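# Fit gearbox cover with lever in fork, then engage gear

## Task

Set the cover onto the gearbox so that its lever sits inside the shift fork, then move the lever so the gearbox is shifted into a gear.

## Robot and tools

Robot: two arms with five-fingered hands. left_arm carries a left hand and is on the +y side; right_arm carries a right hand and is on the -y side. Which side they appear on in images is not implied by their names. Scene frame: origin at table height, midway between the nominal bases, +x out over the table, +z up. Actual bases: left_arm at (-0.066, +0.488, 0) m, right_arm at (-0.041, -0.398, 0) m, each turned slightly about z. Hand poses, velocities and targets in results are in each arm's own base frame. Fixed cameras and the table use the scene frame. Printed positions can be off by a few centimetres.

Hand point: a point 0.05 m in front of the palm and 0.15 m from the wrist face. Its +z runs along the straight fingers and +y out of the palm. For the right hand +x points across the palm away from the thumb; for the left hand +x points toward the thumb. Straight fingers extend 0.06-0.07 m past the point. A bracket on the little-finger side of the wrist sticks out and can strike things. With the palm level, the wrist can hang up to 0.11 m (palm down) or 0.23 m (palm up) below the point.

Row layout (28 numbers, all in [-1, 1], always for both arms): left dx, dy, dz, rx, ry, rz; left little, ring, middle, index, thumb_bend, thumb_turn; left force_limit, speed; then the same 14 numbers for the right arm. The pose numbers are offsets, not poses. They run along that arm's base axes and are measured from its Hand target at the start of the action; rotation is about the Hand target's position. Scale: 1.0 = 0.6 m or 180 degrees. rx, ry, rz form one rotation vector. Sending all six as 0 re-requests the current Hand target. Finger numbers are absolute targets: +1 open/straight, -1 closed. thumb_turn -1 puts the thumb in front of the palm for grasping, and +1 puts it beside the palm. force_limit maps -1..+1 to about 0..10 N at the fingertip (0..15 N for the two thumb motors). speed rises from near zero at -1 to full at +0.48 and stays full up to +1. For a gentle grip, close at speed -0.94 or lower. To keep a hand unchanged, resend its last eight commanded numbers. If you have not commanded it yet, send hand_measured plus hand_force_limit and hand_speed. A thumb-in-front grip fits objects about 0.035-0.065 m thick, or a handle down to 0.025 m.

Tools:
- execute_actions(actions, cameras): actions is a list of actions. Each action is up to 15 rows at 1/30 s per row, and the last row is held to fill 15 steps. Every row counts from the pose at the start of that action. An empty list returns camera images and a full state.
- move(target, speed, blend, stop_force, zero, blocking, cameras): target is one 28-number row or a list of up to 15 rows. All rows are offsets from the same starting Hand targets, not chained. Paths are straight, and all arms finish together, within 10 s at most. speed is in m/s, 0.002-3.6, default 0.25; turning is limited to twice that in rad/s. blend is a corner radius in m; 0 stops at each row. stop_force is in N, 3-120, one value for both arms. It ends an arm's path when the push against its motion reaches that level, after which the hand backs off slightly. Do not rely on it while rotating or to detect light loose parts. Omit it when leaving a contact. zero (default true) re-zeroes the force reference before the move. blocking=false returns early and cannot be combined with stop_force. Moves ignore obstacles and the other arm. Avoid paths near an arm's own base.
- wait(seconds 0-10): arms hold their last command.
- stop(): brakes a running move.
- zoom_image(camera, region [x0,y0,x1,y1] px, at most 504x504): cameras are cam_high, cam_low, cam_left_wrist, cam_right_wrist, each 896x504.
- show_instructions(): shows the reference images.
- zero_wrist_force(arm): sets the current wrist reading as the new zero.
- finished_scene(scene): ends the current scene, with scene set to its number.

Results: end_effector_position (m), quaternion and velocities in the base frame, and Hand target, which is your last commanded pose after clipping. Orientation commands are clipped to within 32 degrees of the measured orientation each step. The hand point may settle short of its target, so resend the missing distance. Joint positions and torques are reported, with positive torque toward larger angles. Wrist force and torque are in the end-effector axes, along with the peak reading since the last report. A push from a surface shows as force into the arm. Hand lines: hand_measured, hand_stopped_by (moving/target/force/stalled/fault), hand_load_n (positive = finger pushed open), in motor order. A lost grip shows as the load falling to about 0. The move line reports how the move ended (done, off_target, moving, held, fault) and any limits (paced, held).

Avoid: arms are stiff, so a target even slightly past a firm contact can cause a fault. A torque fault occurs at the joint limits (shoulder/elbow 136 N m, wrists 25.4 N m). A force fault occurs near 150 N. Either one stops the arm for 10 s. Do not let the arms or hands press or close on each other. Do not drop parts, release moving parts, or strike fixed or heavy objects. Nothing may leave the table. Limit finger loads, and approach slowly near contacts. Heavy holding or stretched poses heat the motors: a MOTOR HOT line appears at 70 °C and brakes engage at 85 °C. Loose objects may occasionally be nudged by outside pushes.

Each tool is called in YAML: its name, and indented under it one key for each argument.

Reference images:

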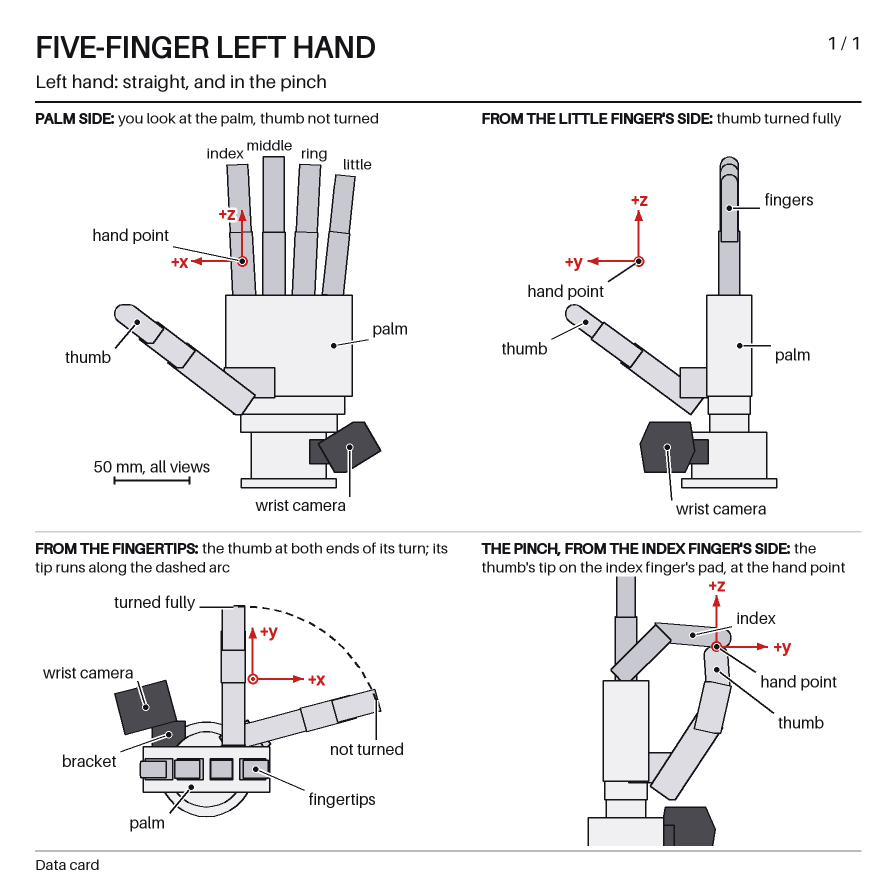

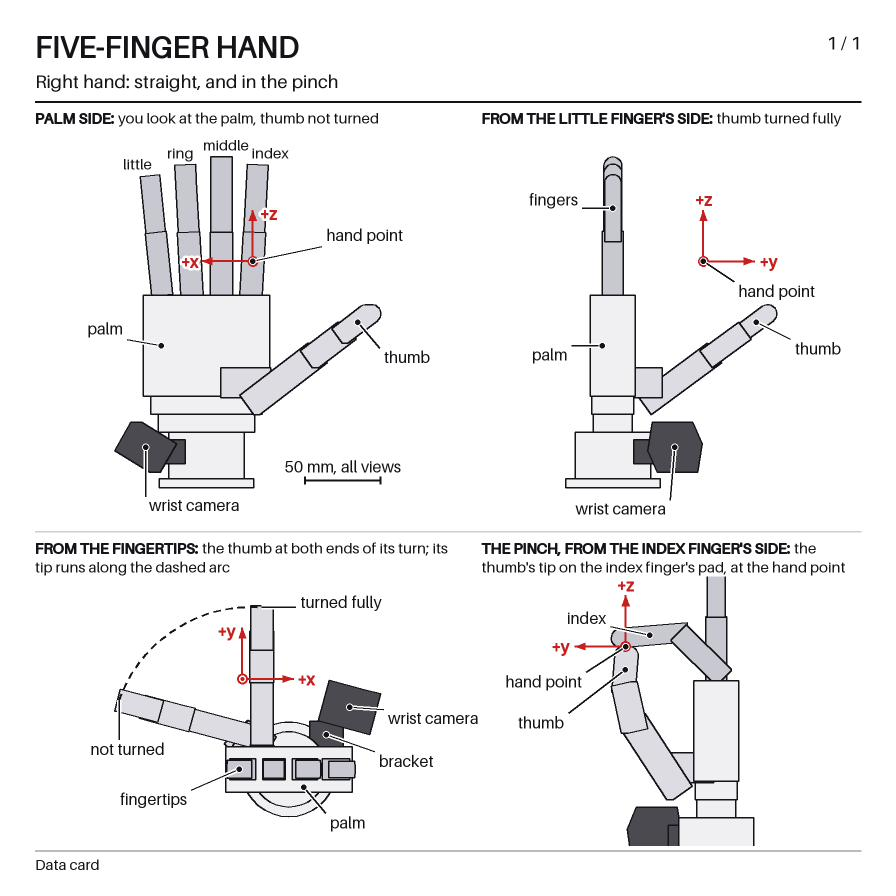

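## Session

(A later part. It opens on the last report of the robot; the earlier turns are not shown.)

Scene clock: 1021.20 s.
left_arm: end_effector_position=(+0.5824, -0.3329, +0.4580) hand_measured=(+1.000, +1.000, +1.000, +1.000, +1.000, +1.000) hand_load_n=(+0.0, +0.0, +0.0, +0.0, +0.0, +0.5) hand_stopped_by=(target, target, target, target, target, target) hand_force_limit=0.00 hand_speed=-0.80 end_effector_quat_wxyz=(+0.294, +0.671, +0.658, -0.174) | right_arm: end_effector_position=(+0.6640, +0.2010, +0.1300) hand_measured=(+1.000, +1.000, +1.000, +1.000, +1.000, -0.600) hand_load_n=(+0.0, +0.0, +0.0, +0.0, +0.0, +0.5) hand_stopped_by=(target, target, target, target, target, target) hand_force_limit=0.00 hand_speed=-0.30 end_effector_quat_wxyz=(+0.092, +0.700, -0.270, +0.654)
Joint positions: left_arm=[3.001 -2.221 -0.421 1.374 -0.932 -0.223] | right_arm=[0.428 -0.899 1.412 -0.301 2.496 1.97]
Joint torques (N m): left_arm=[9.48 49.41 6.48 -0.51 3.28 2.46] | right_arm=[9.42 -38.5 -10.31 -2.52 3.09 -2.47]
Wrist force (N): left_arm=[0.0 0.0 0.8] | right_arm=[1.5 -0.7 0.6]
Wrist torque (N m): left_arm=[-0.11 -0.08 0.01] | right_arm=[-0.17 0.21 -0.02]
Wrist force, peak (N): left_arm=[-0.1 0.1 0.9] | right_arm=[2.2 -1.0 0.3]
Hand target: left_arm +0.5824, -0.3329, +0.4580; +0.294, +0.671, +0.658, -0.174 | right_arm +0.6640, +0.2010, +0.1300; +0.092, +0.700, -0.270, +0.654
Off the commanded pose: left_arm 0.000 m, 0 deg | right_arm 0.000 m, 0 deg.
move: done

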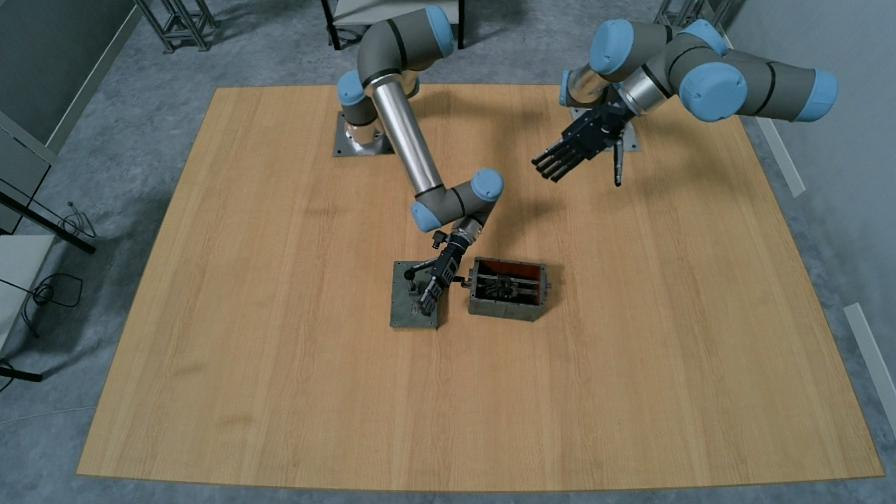

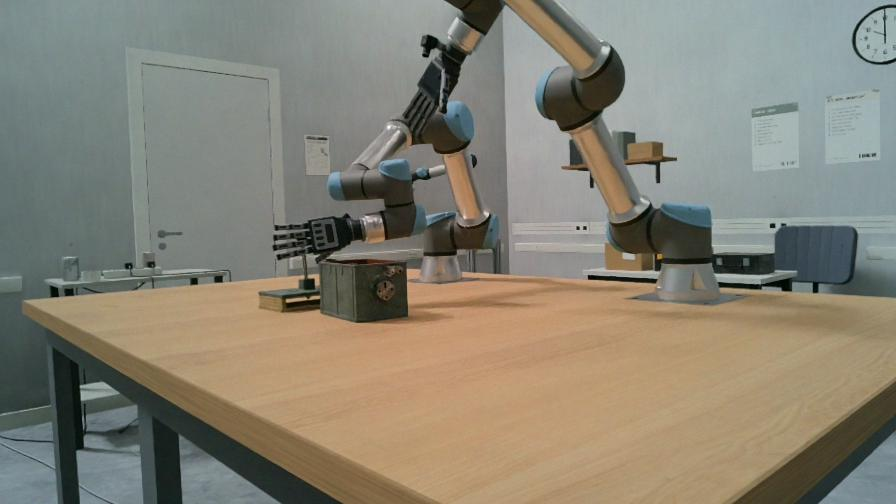

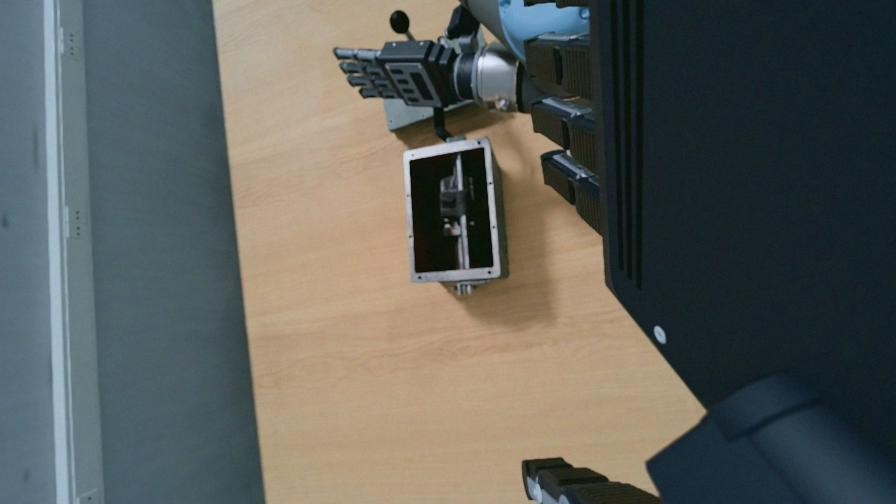

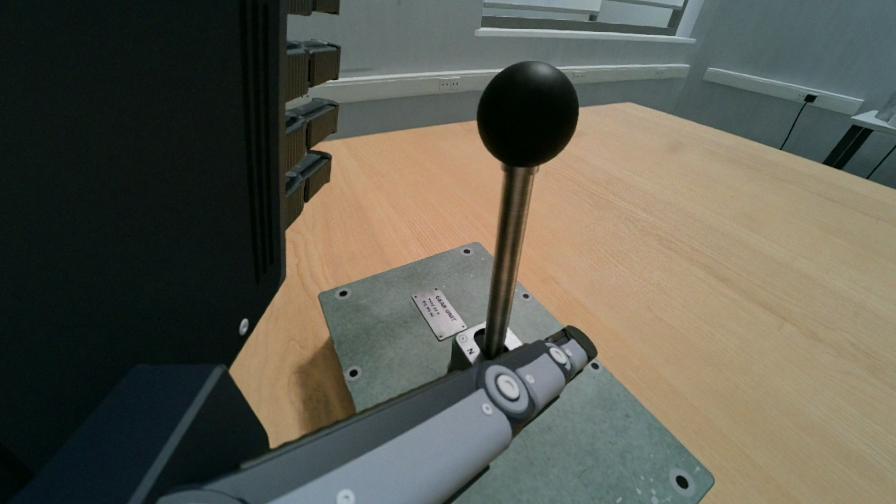

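move:
  target: [0, 0, 0, 0, 0, 0, 1, 1, 1, 1, 1, 1, 0, -0.8, -0.0133, -0.025, -0.0417, 0, 0, 0, 1, 1, 1, 1, 1, -0.6, 0, -0.3]
  speed: 0.06
  stop_force: 6
  cameras: ["cam_right_wrist", "cam_low", "cam_high"]

zoom_image:
  camera: "cam_right_wrist"
  region: [280, 150, 620, 450]

zoom_image:
  camera: "cam_high"
  region: [370, 180, 580, 350]

zoom_image:
  camera: "cam_low"
  region: [230, 200, 430, 340]

Scene clock: 1040.47 s.
left_arm: end_effector_position=(+0.5824, -0.3329, +0.4580) hand_measured=(+1.000, +1.000, +1.000, +1.000, +1.000, +1.000) hand_load_n=(+0.0, +0.0, +0.0, +0.0, +0.0, +0.0) hand_stopped_by=(target, target, target, target, target, target) hand_force_limit=0.00 hand_speed=-0.80 end_effector_quat_wxyz=(+0.294, +0.671, +0.658, -0.174) | right_arm: end_effector_position=(+0.6583, +0.1905, +0.1126) hand_measured=(+1.000, +1.000, +1.000, +1.000, +1.000, -0.600) hand_load_n=(+0.0, +0.0, +0.0, +0.0, +0.0, +0.0) hand_stopped_by=(target, target, target, target, target, target) hand_force_limit=0.00 hand_speed=-0.30 end_effector_quat_wxyz=(+0.092, +0.700, -0.270, +0.654)
Joint positions: left_arm=[3.001 -2.221 -0.421 1.374 -0.932 -0.223] | right_arm=[0.416 -0.9 1.466 -0.356 2.484 1.966]
Joint torques (N m): left_arm=[9.97 49.79 6.52 -0.51 3.28 2.3] | right_arm=[9.82 -37.84 -27.82 1.65 3.06 2.18]
Wrist force (N): left_arm=[-0.3 -0.2 0.4] | right_arm=[1.7 -0.7 0.3]
Wrist torque (N m): left_arm=[-0.11 -0.06 0.00] | right_arm=[-0.16 0.20 0.09]
Wrist force, peak (N): left_arm=[-0.3 0.2 0.9] | right_arm=[33.5 -8.5 1.1]
Hand target: left_arm +0.5824, -0.3329, +0.4580; +0.294, +0.671, +0.658, -0.174 | right_arm +0.6583, +0.1905, +0.1126; +0.092, +0.700, -0.270, +0.654 (not the last commanded pose)
Off the commanded pose: left_arm 0.000 m, 0 deg | right_arm 0.009 m, 0 deg.
move: contact (right_arm)
Images, in order (width x height): cam_high 896x504, cam_low 896x504, cam_right_wrist 896x504.

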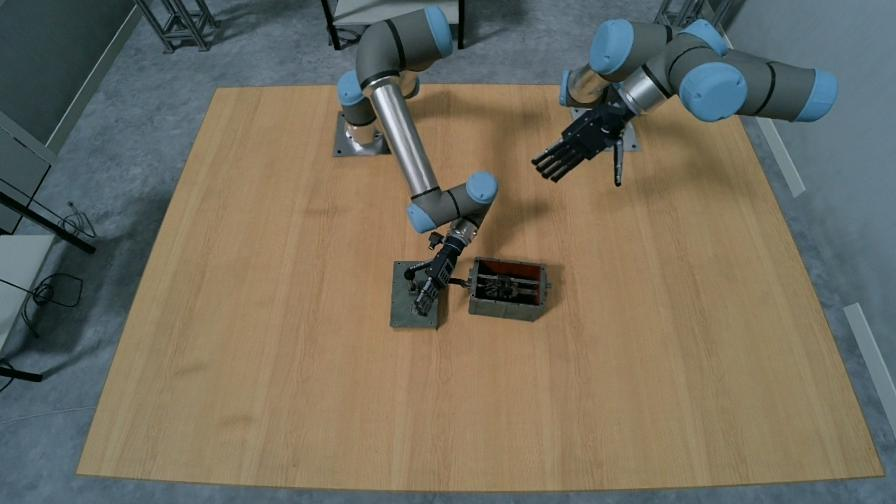

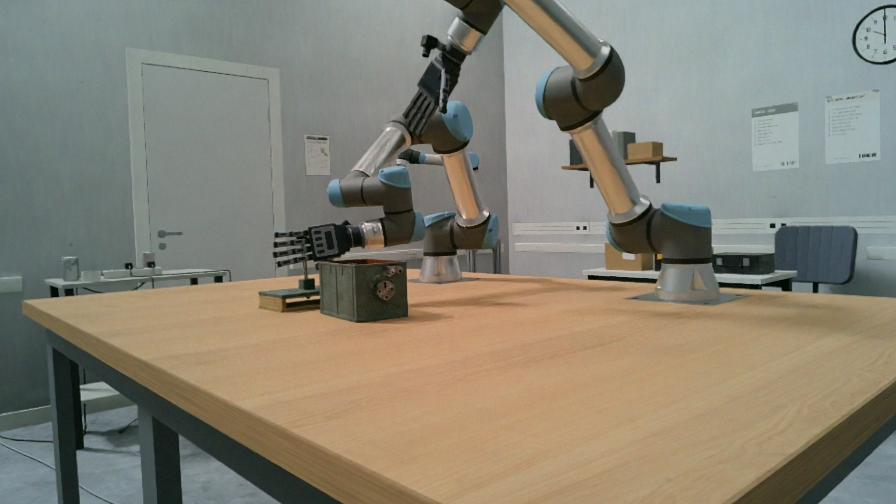

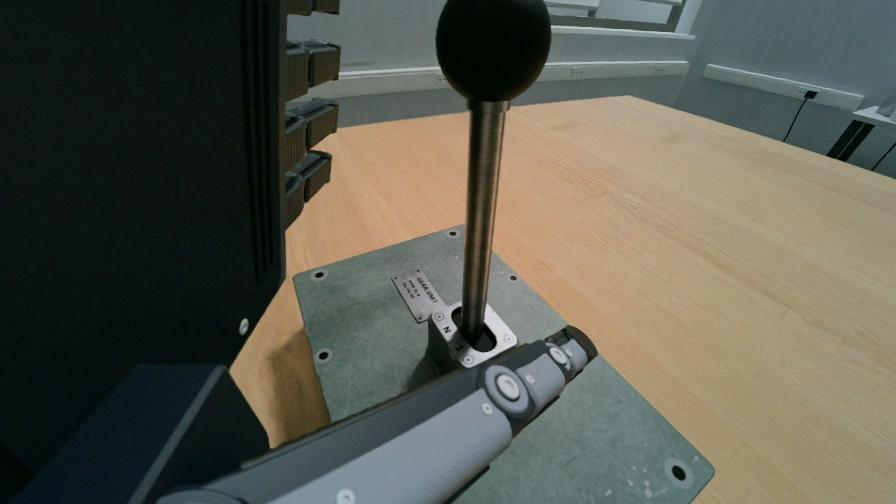

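Scaled by 1.482 from the camera's 896x504 image, which has a finer 1280x720 frame.

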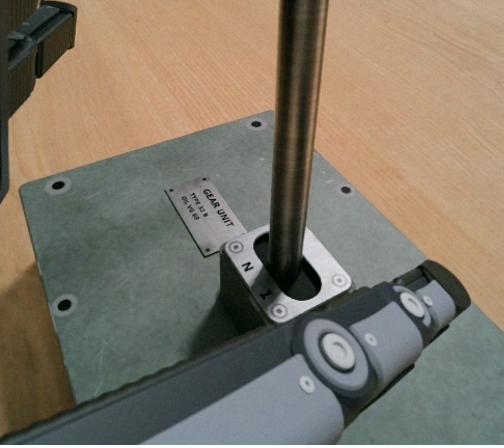

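Scaled by 2.400 from the camera's 896x504 image, which has a finer 1280x720 frame.

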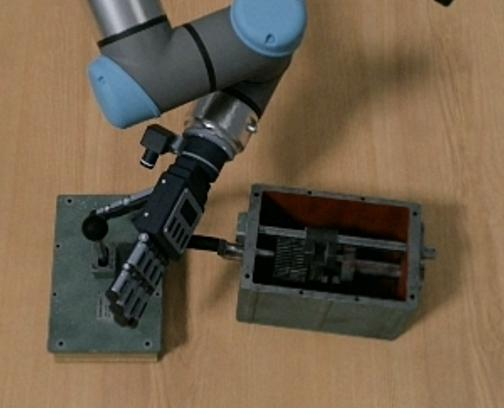

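Scaled by 2.520 from the camera's 896x504 image, which has a finer 1280x720 frame.

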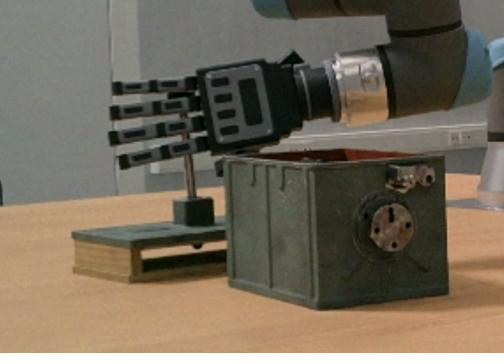

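move:
  target:
    - [0, 0, 0, 0, 0, 0, 1, 1, 1, 1, 1, 1, 0, -0.8, 0, 0, 0.3123, 0, 0, 0, 1, 1, 1, 1, 1, -0.6, 0, -0.3]
    - [0, 0, 0, 0, 0, 0, 1, 1, 1, 1, 1, 1, 0, -0.8, -0.4685, -0.1175, 0.3457, 0, 0, 0.189, 1, 1, 1, 1, 1, -0.6, 0, -0.3]
  speed: 0.2
  cameras: ["all"]

zoom_image:
  camera: "cam_left_wrist"
  region: [360, 0, 520, 150]

zoom_image:
  camera: "cam_high"
  region: [370, 220, 580, 350]

zoom_image:
  camera: "cam_right_wrist"
  region: [320, 150, 700, 450]

Scene clock: 1218.43 s.
left_arm: end_effector_position=(+0.5824, -0.3329, +0.4580) hand_measured=(+1.000, +1.000, +1.000, +1.000, +1.000, +1.000) hand_load_n=(+0.0, +0.0, +0.0, +0.0, +0.0, +0.0) hand_stopped_by=(target, target, target, target, target, target) hand_force_limit=0.00 hand_speed=-0.80 end_effector_quat_wxyz=(+0.294, +0.671, +0.658, -0.174) | right_arm: end_effector_position=(+0.3773, +0.1201, +0.3200) hand_measured=(+1.000, +1.000, +1.000, +1.000, +1.000, -0.600) hand_load_n=(+0.0, +0.0, +0.0, +0.0, +0.0, +0.5) hand_stopped_by=(target, target, target, target, target, target) hand_force_limit=0.00 hand_speed=-0.30 end_effector_quat_wxyz=(-0.103, +0.749, -0.054, +0.652)
Joint positions: left_arm=[3.001 -2.221 -0.421 1.374 -0.932 -0.223] | right_arm=[0.126 -2.141 2.208 0.061 1.611 1.804]
Joint torques (N m): left_arm=[9.86 49.97 6.73 -0.54 3.21 2.22] | right_arm=[-11.16 -8.82 -13.86 0.74 -2.95 -2.76]
Wrist force (N): left_arm=[-0.2 0.1 0.5] | right_arm=[1.7 -1.1 0.3]
Wrist torque (N m): left_arm=[-0.08 -0.07 0.00] | right_arm=[-0.19 0.20 0.15]
Wrist force, peak (N): left_arm=[-0.2 0.0 0.8] | right_arm=[2.6 -0.9 0.2]
Hand target: left_arm +0.5824, -0.3329, +0.4580; +0.294, +0.671, +0.658, -0.174 | right_arm +0.3772, +0.1200, +0.3200; -0.103, +0.749, -0.054, +0.652
Off the commanded pose: left_arm 0.000 m, 0 deg | right_arm 0.000 m, 0 deg.
move: done

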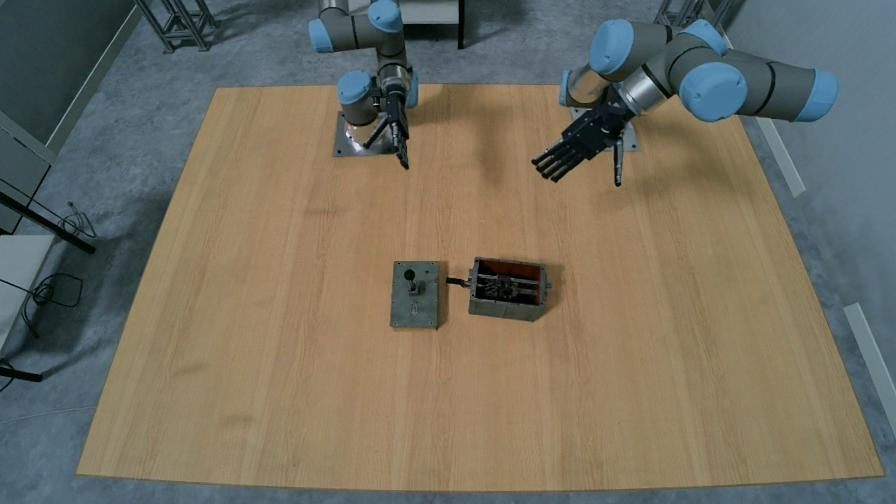

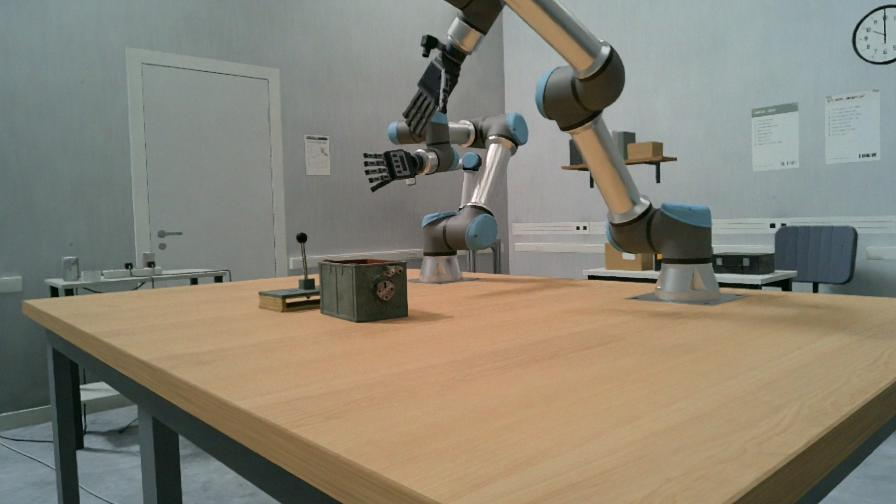

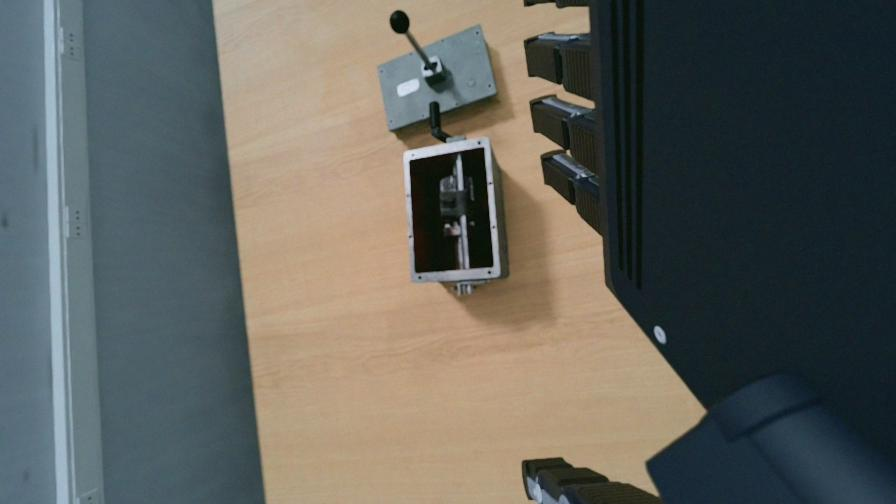

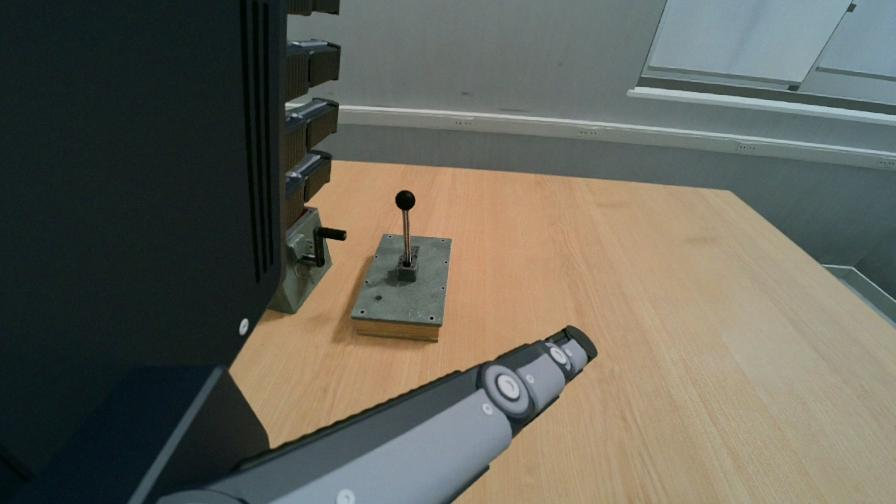

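Scaled by 3.150 from the camera's 896x504 image, which has a finer 1280x720 frame.

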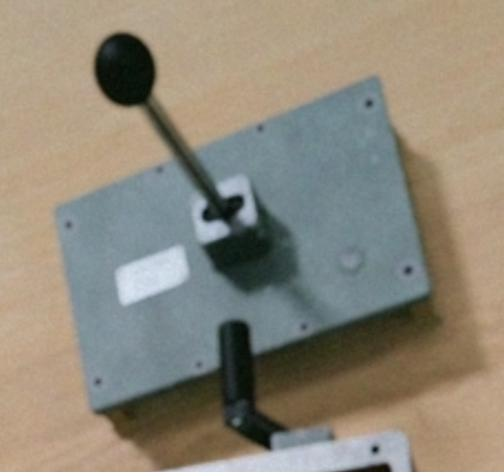

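Scaled by 2.400 from the camera's 896x504 image, which has a finer 1280x720 frame.

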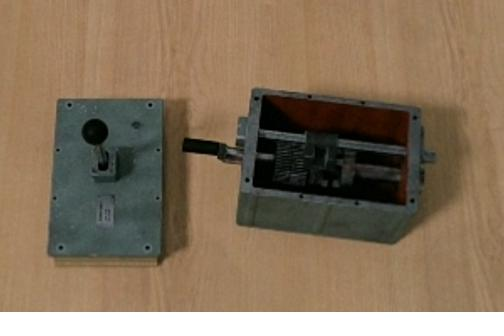

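Scaled by 1.326 from the camera's 896x504 image, which has a finer 1280x720 frame.

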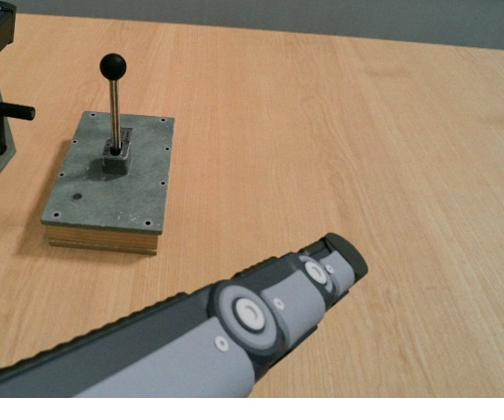

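move:
  target: [0.0843, -0.6152, -0.2967, -0.2648, 0.0322, 0.1818, 1, 1, 1, 1, 1, -0.6, 0, -0.3, 0, 0, 0, 0, 0, 0, 1, 1, 1, 1, 1, -0.6, 0, -0.3]
  speed: 0.2
  cameras: ["all"]

zoom_image:
  camera: "cam_left_wrist"
  region: [250, 100, 650, 450]

zoom_image:
  camera: "cam_high"
  region: [370, 180, 580, 350]

zoom_image:
  camera: "cam_right_wrist"
  region: [280, 50, 620, 350]

Scene clock: 1252.17 s.
left_arm: end_effector_position=(+0.6330, -0.7019, +0.2800) hand_measured=(+1.000, +1.000, +1.000, +1.000, +1.000, -0.600) hand_load_n=(+0.0, -0.5, +0.0, +0.0, +0.0, +0.0) hand_stopped_by=(target, target, target, target, target, target) hand_force_limit=0.00 hand_speed=-0.30 end_effector_quat_wxyz=(+0.540, +0.281, +0.704, -0.367) | right_arm: end_effector_position=(+0.3772, +0.1200, +0.3200) hand_measured=(+1.000, +1.000, +1.000, +1.000, +1.000, -0.600) hand_load_n=(+0.0, +0.0, +0.0, +0.0, +0.0, +0.5) hand_stopped_by=(target, target, target, target, target, target) hand_force_limit=0.00 hand_speed=-0.30 end_effector_quat_wxyz=(-0.103, +0.749, -0.054, +0.652)
Joint positions: left_arm=[2.47 -2.388 -0.742 2.974 -1.269 -1.741] | right_arm=[0.125 -2.142 2.208 0.061 1.611 1.804]
Joint torques (N m): left_arm=[-11.28 42.62 31.02 2.58 -2.36 -1.69] | right_arm=[-10.89 -11.19 -13.78 0.92 -2.66 -2.46]
Wrist force (N): left_arm=[0.0 0.2 -0.2] | right_arm=[1.6 -0.8 0.5]
Wrist torque (N m): left_arm=[0.00 0.05 0.25] | right_arm=[-0.17 0.20 0.15]
Wrist force, peak (N): left_arm=[-0.2 0.1 0.8] | right_arm=[2.0 -0.9 0.3]
Hand target: left_arm +0.6330, -0.7020, +0.2800; +0.540, +0.281, +0.704, -0.367 | right_arm +0.3772, +0.1200, +0.3200; -0.103, +0.749, -0.054, +0.652
Off the commanded pose: left_arm 0.000 m, 0 deg | right_arm 0.000 m, 0 deg.
move: done

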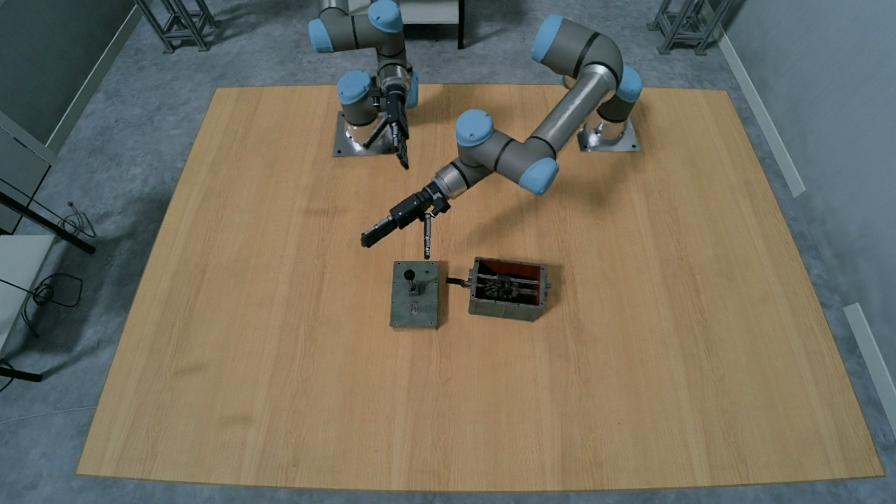

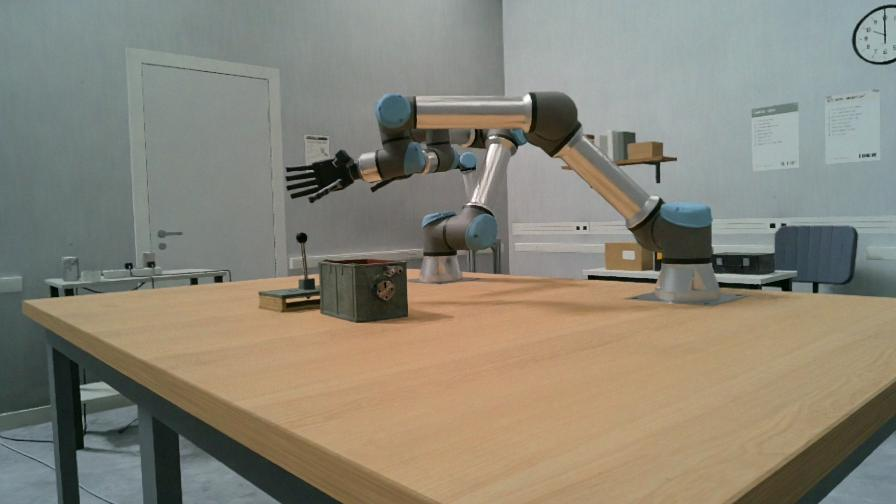

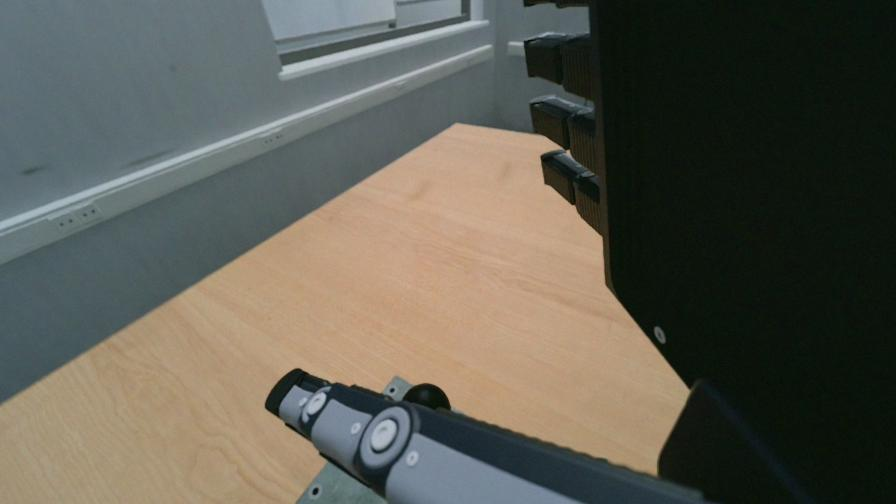

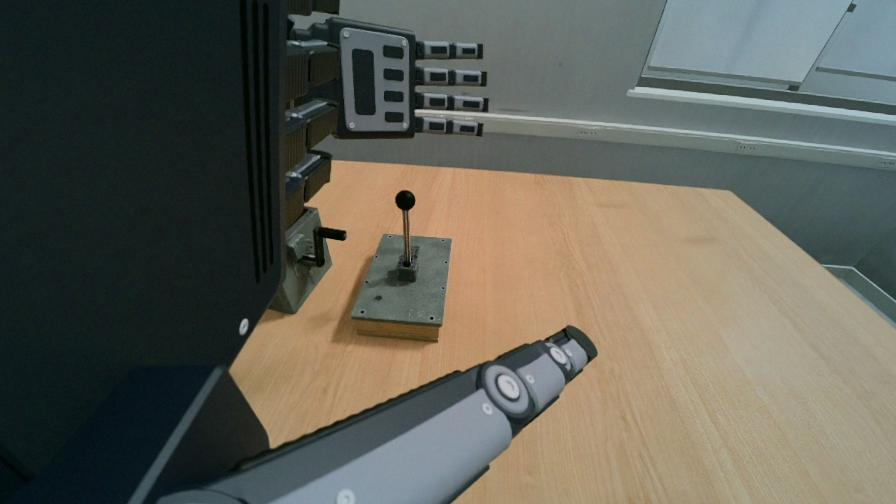

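Scaled by 1.260 from the camera's 896x504 image, which has a finer 1280x720 frame.

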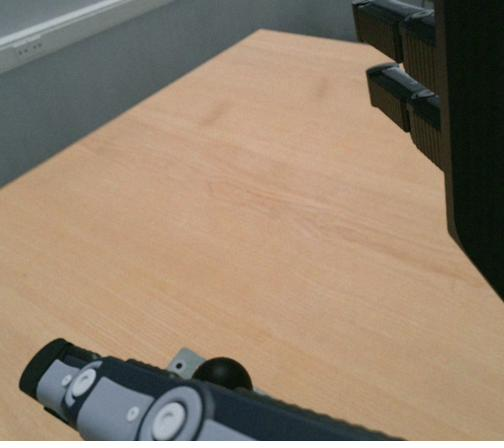

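Scaled by 2.400 from the camera's 896x504 image, which has a finer 1280x720 frame.

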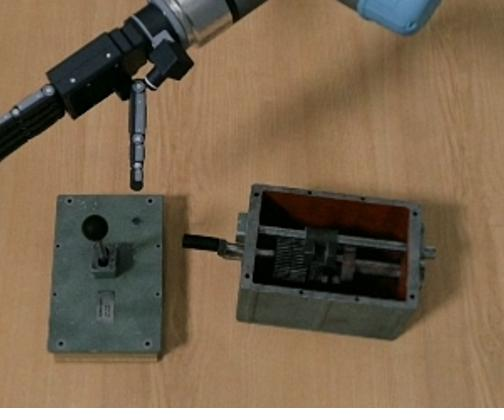

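Scaled by 1.482 from the camera's 896x504 image, which has a finer 1280x720 frame.

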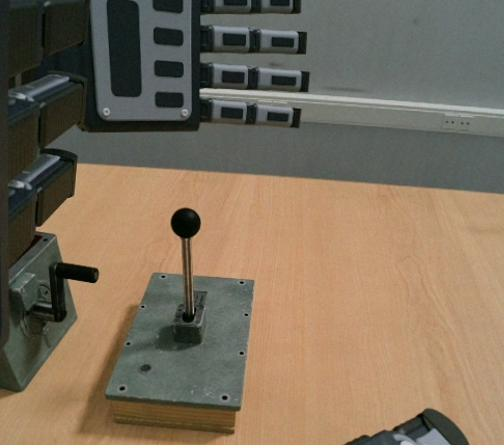

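move:
  target:
    - [-0.0117, 0.0267, 0, 0, 0, 0, 1, 1, 1, 1, 1, -0.6, 0, -0.3, 0, 0, 0, 0, 0, 0, 1, 1, 1, 1, 1, -0.6, 0, -0.3]
    - [-0.0117, 0.0267, -0.25, 0, 0, 0, 1, 1, 1, 1, 1, -0.6, 0, -0.3, 0, 0, 0, 0, 0, 0, 1, 1, 1, 1, 1, -0.6, 0, -0.3]
  speed: 0.06
  stop_force: 5
  cameras: ["all"]

zoom_image:
  camera: "cam_left_wrist"
  region: [250, 100, 650, 450]

zoom_image:
  camera: "cam_high"
  region: [370, 180, 580, 350]

zoom_image:
  camera: "cam_right_wrist"
  region: [280, 50, 620, 350]

Scene clock: 1276.80 s.
left_arm: end_effector_position=(+0.6260, -0.6860, +0.1300) hand_measured=(+1.000, +1.000, +1.000, +1.000, +1.000, -0.600) hand_load_n=(+0.0, +0.5, +0.0, +0.0, +0.0, +0.5) hand_stopped_by=(target, target, target, target, target, target) hand_force_limit=0.00 hand_speed=-0.30 end_effector_quat_wxyz=(+0.540, +0.281, +0.704, -0.367) | right_arm: end_effector_position=(+0.3772, +0.1200, +0.3200) hand_measured=(+1.000, +1.000, +1.000, +1.000, +1.000, -0.600) hand_load_n=(+0.0, +0.5, +0.0, -0.5, +0.0, +0.0) hand_stopped_by=(target, target, target, target, target, target) hand_force_limit=0.00 hand_speed=-0.30 end_effector_quat_wxyz=(-0.103, +0.749, -0.054, +0.652)
Joint positions: left_arm=[2.483 -2.415 -1.083 3.342 -1.257 -1.739] | right_arm=[0.125 -2.142 2.208 0.061 1.611 1.804]
Joint torques (N m): left_arm=[7.63 41.59 9.96 2.56 2.52 -1.28] | right_arm=[-10.1 -10.18 -13 0.54 -2.66 -2.53]
Wrist force (N): left_arm=[0.0 0.5 -0.5] | right_arm=[1.7 -1.0 0.4]
Wrist torque (N m): left_arm=[0.08 0.02 0.07] | right_arm=[-0.18 0.20 0.15]
Wrist force, peak (N): left_arm=[-0.3 0.5 -0.8] | right_arm=[1.8 -1.0 0.4]
Hand target: left_arm +0.6260, -0.6860, +0.1300; +0.540, +0.281, +0.704, -0.367 | right_arm +0.3772, +0.1200, +0.3200; -0.103, +0.749, -0.054, +0.652
Off the commanded pose: left_arm 0.000 m, 0 deg | right_arm 0.000 m, 0 deg.
move: done

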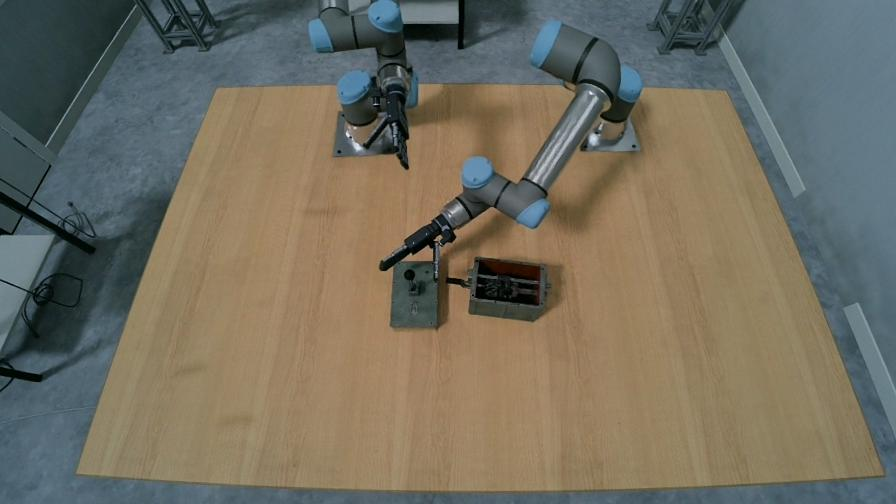

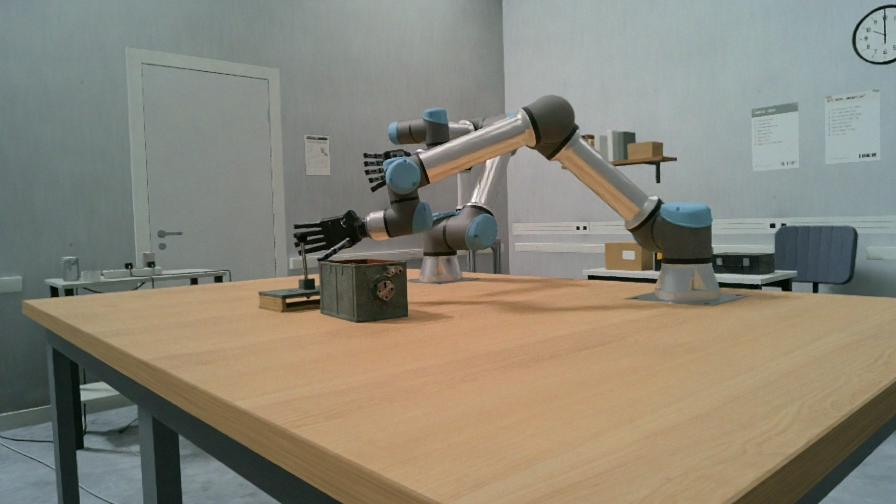

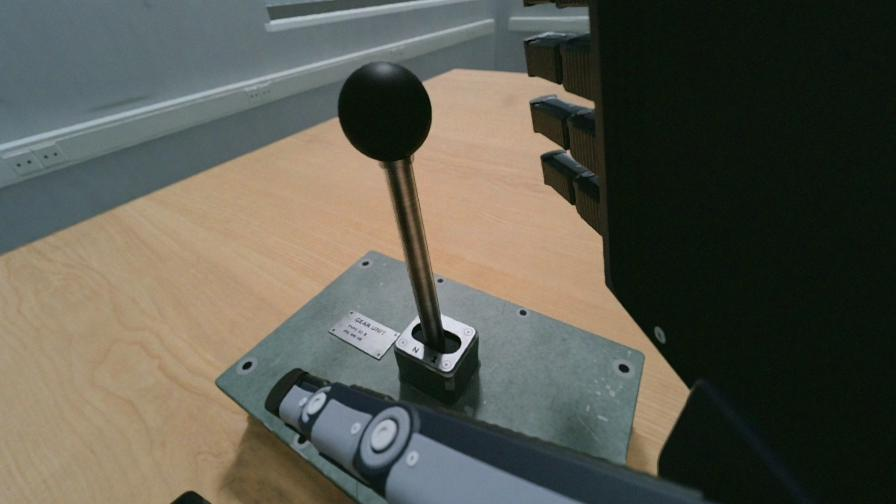

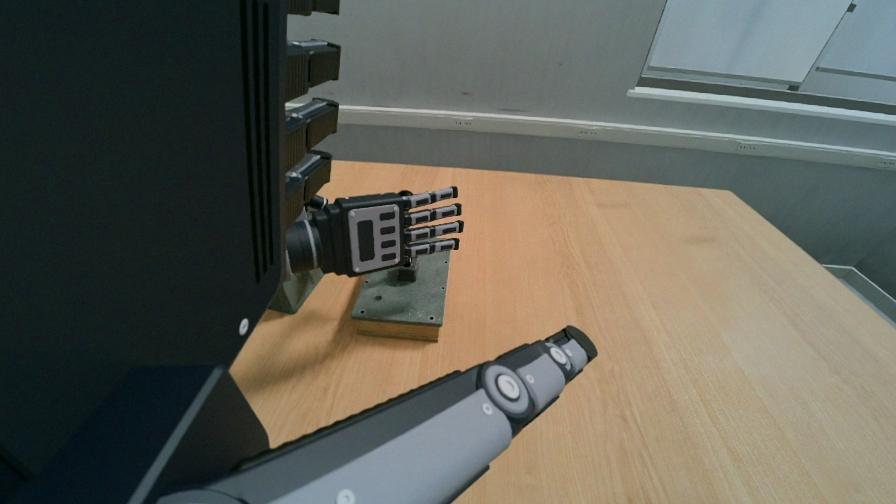

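Scaled by 1.260 from the camera's 896x504 image, which has a finer 1280x720 frame.

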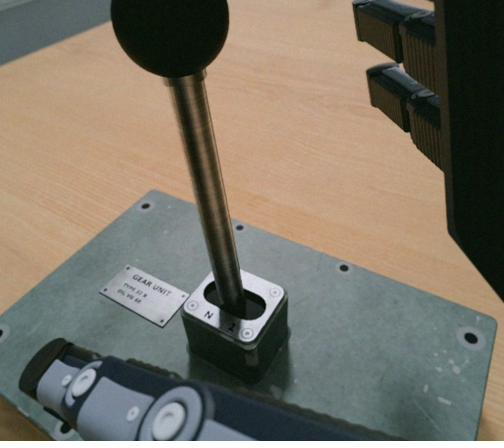

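Scaled by 2.400 from the camera's 896x504 image, which has a finer 1280x720 frame.

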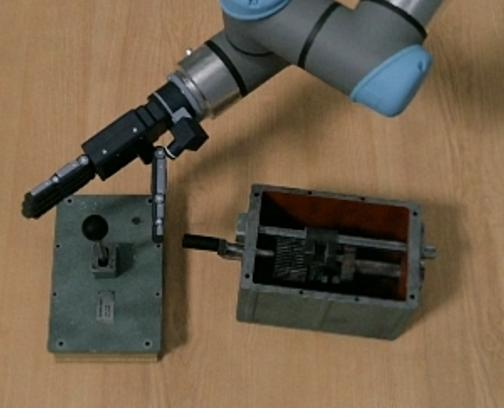

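Scaled by 1.482 from the camera's 896x504 image, which has a finer 1280x720 frame.

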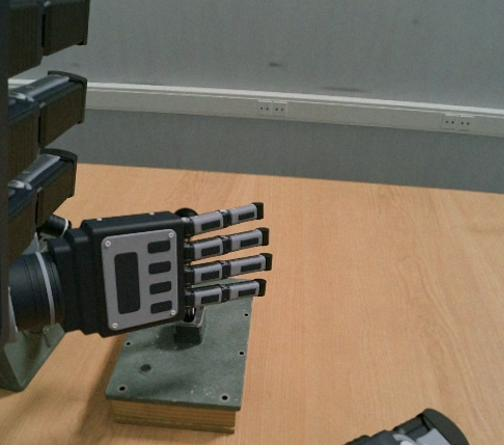

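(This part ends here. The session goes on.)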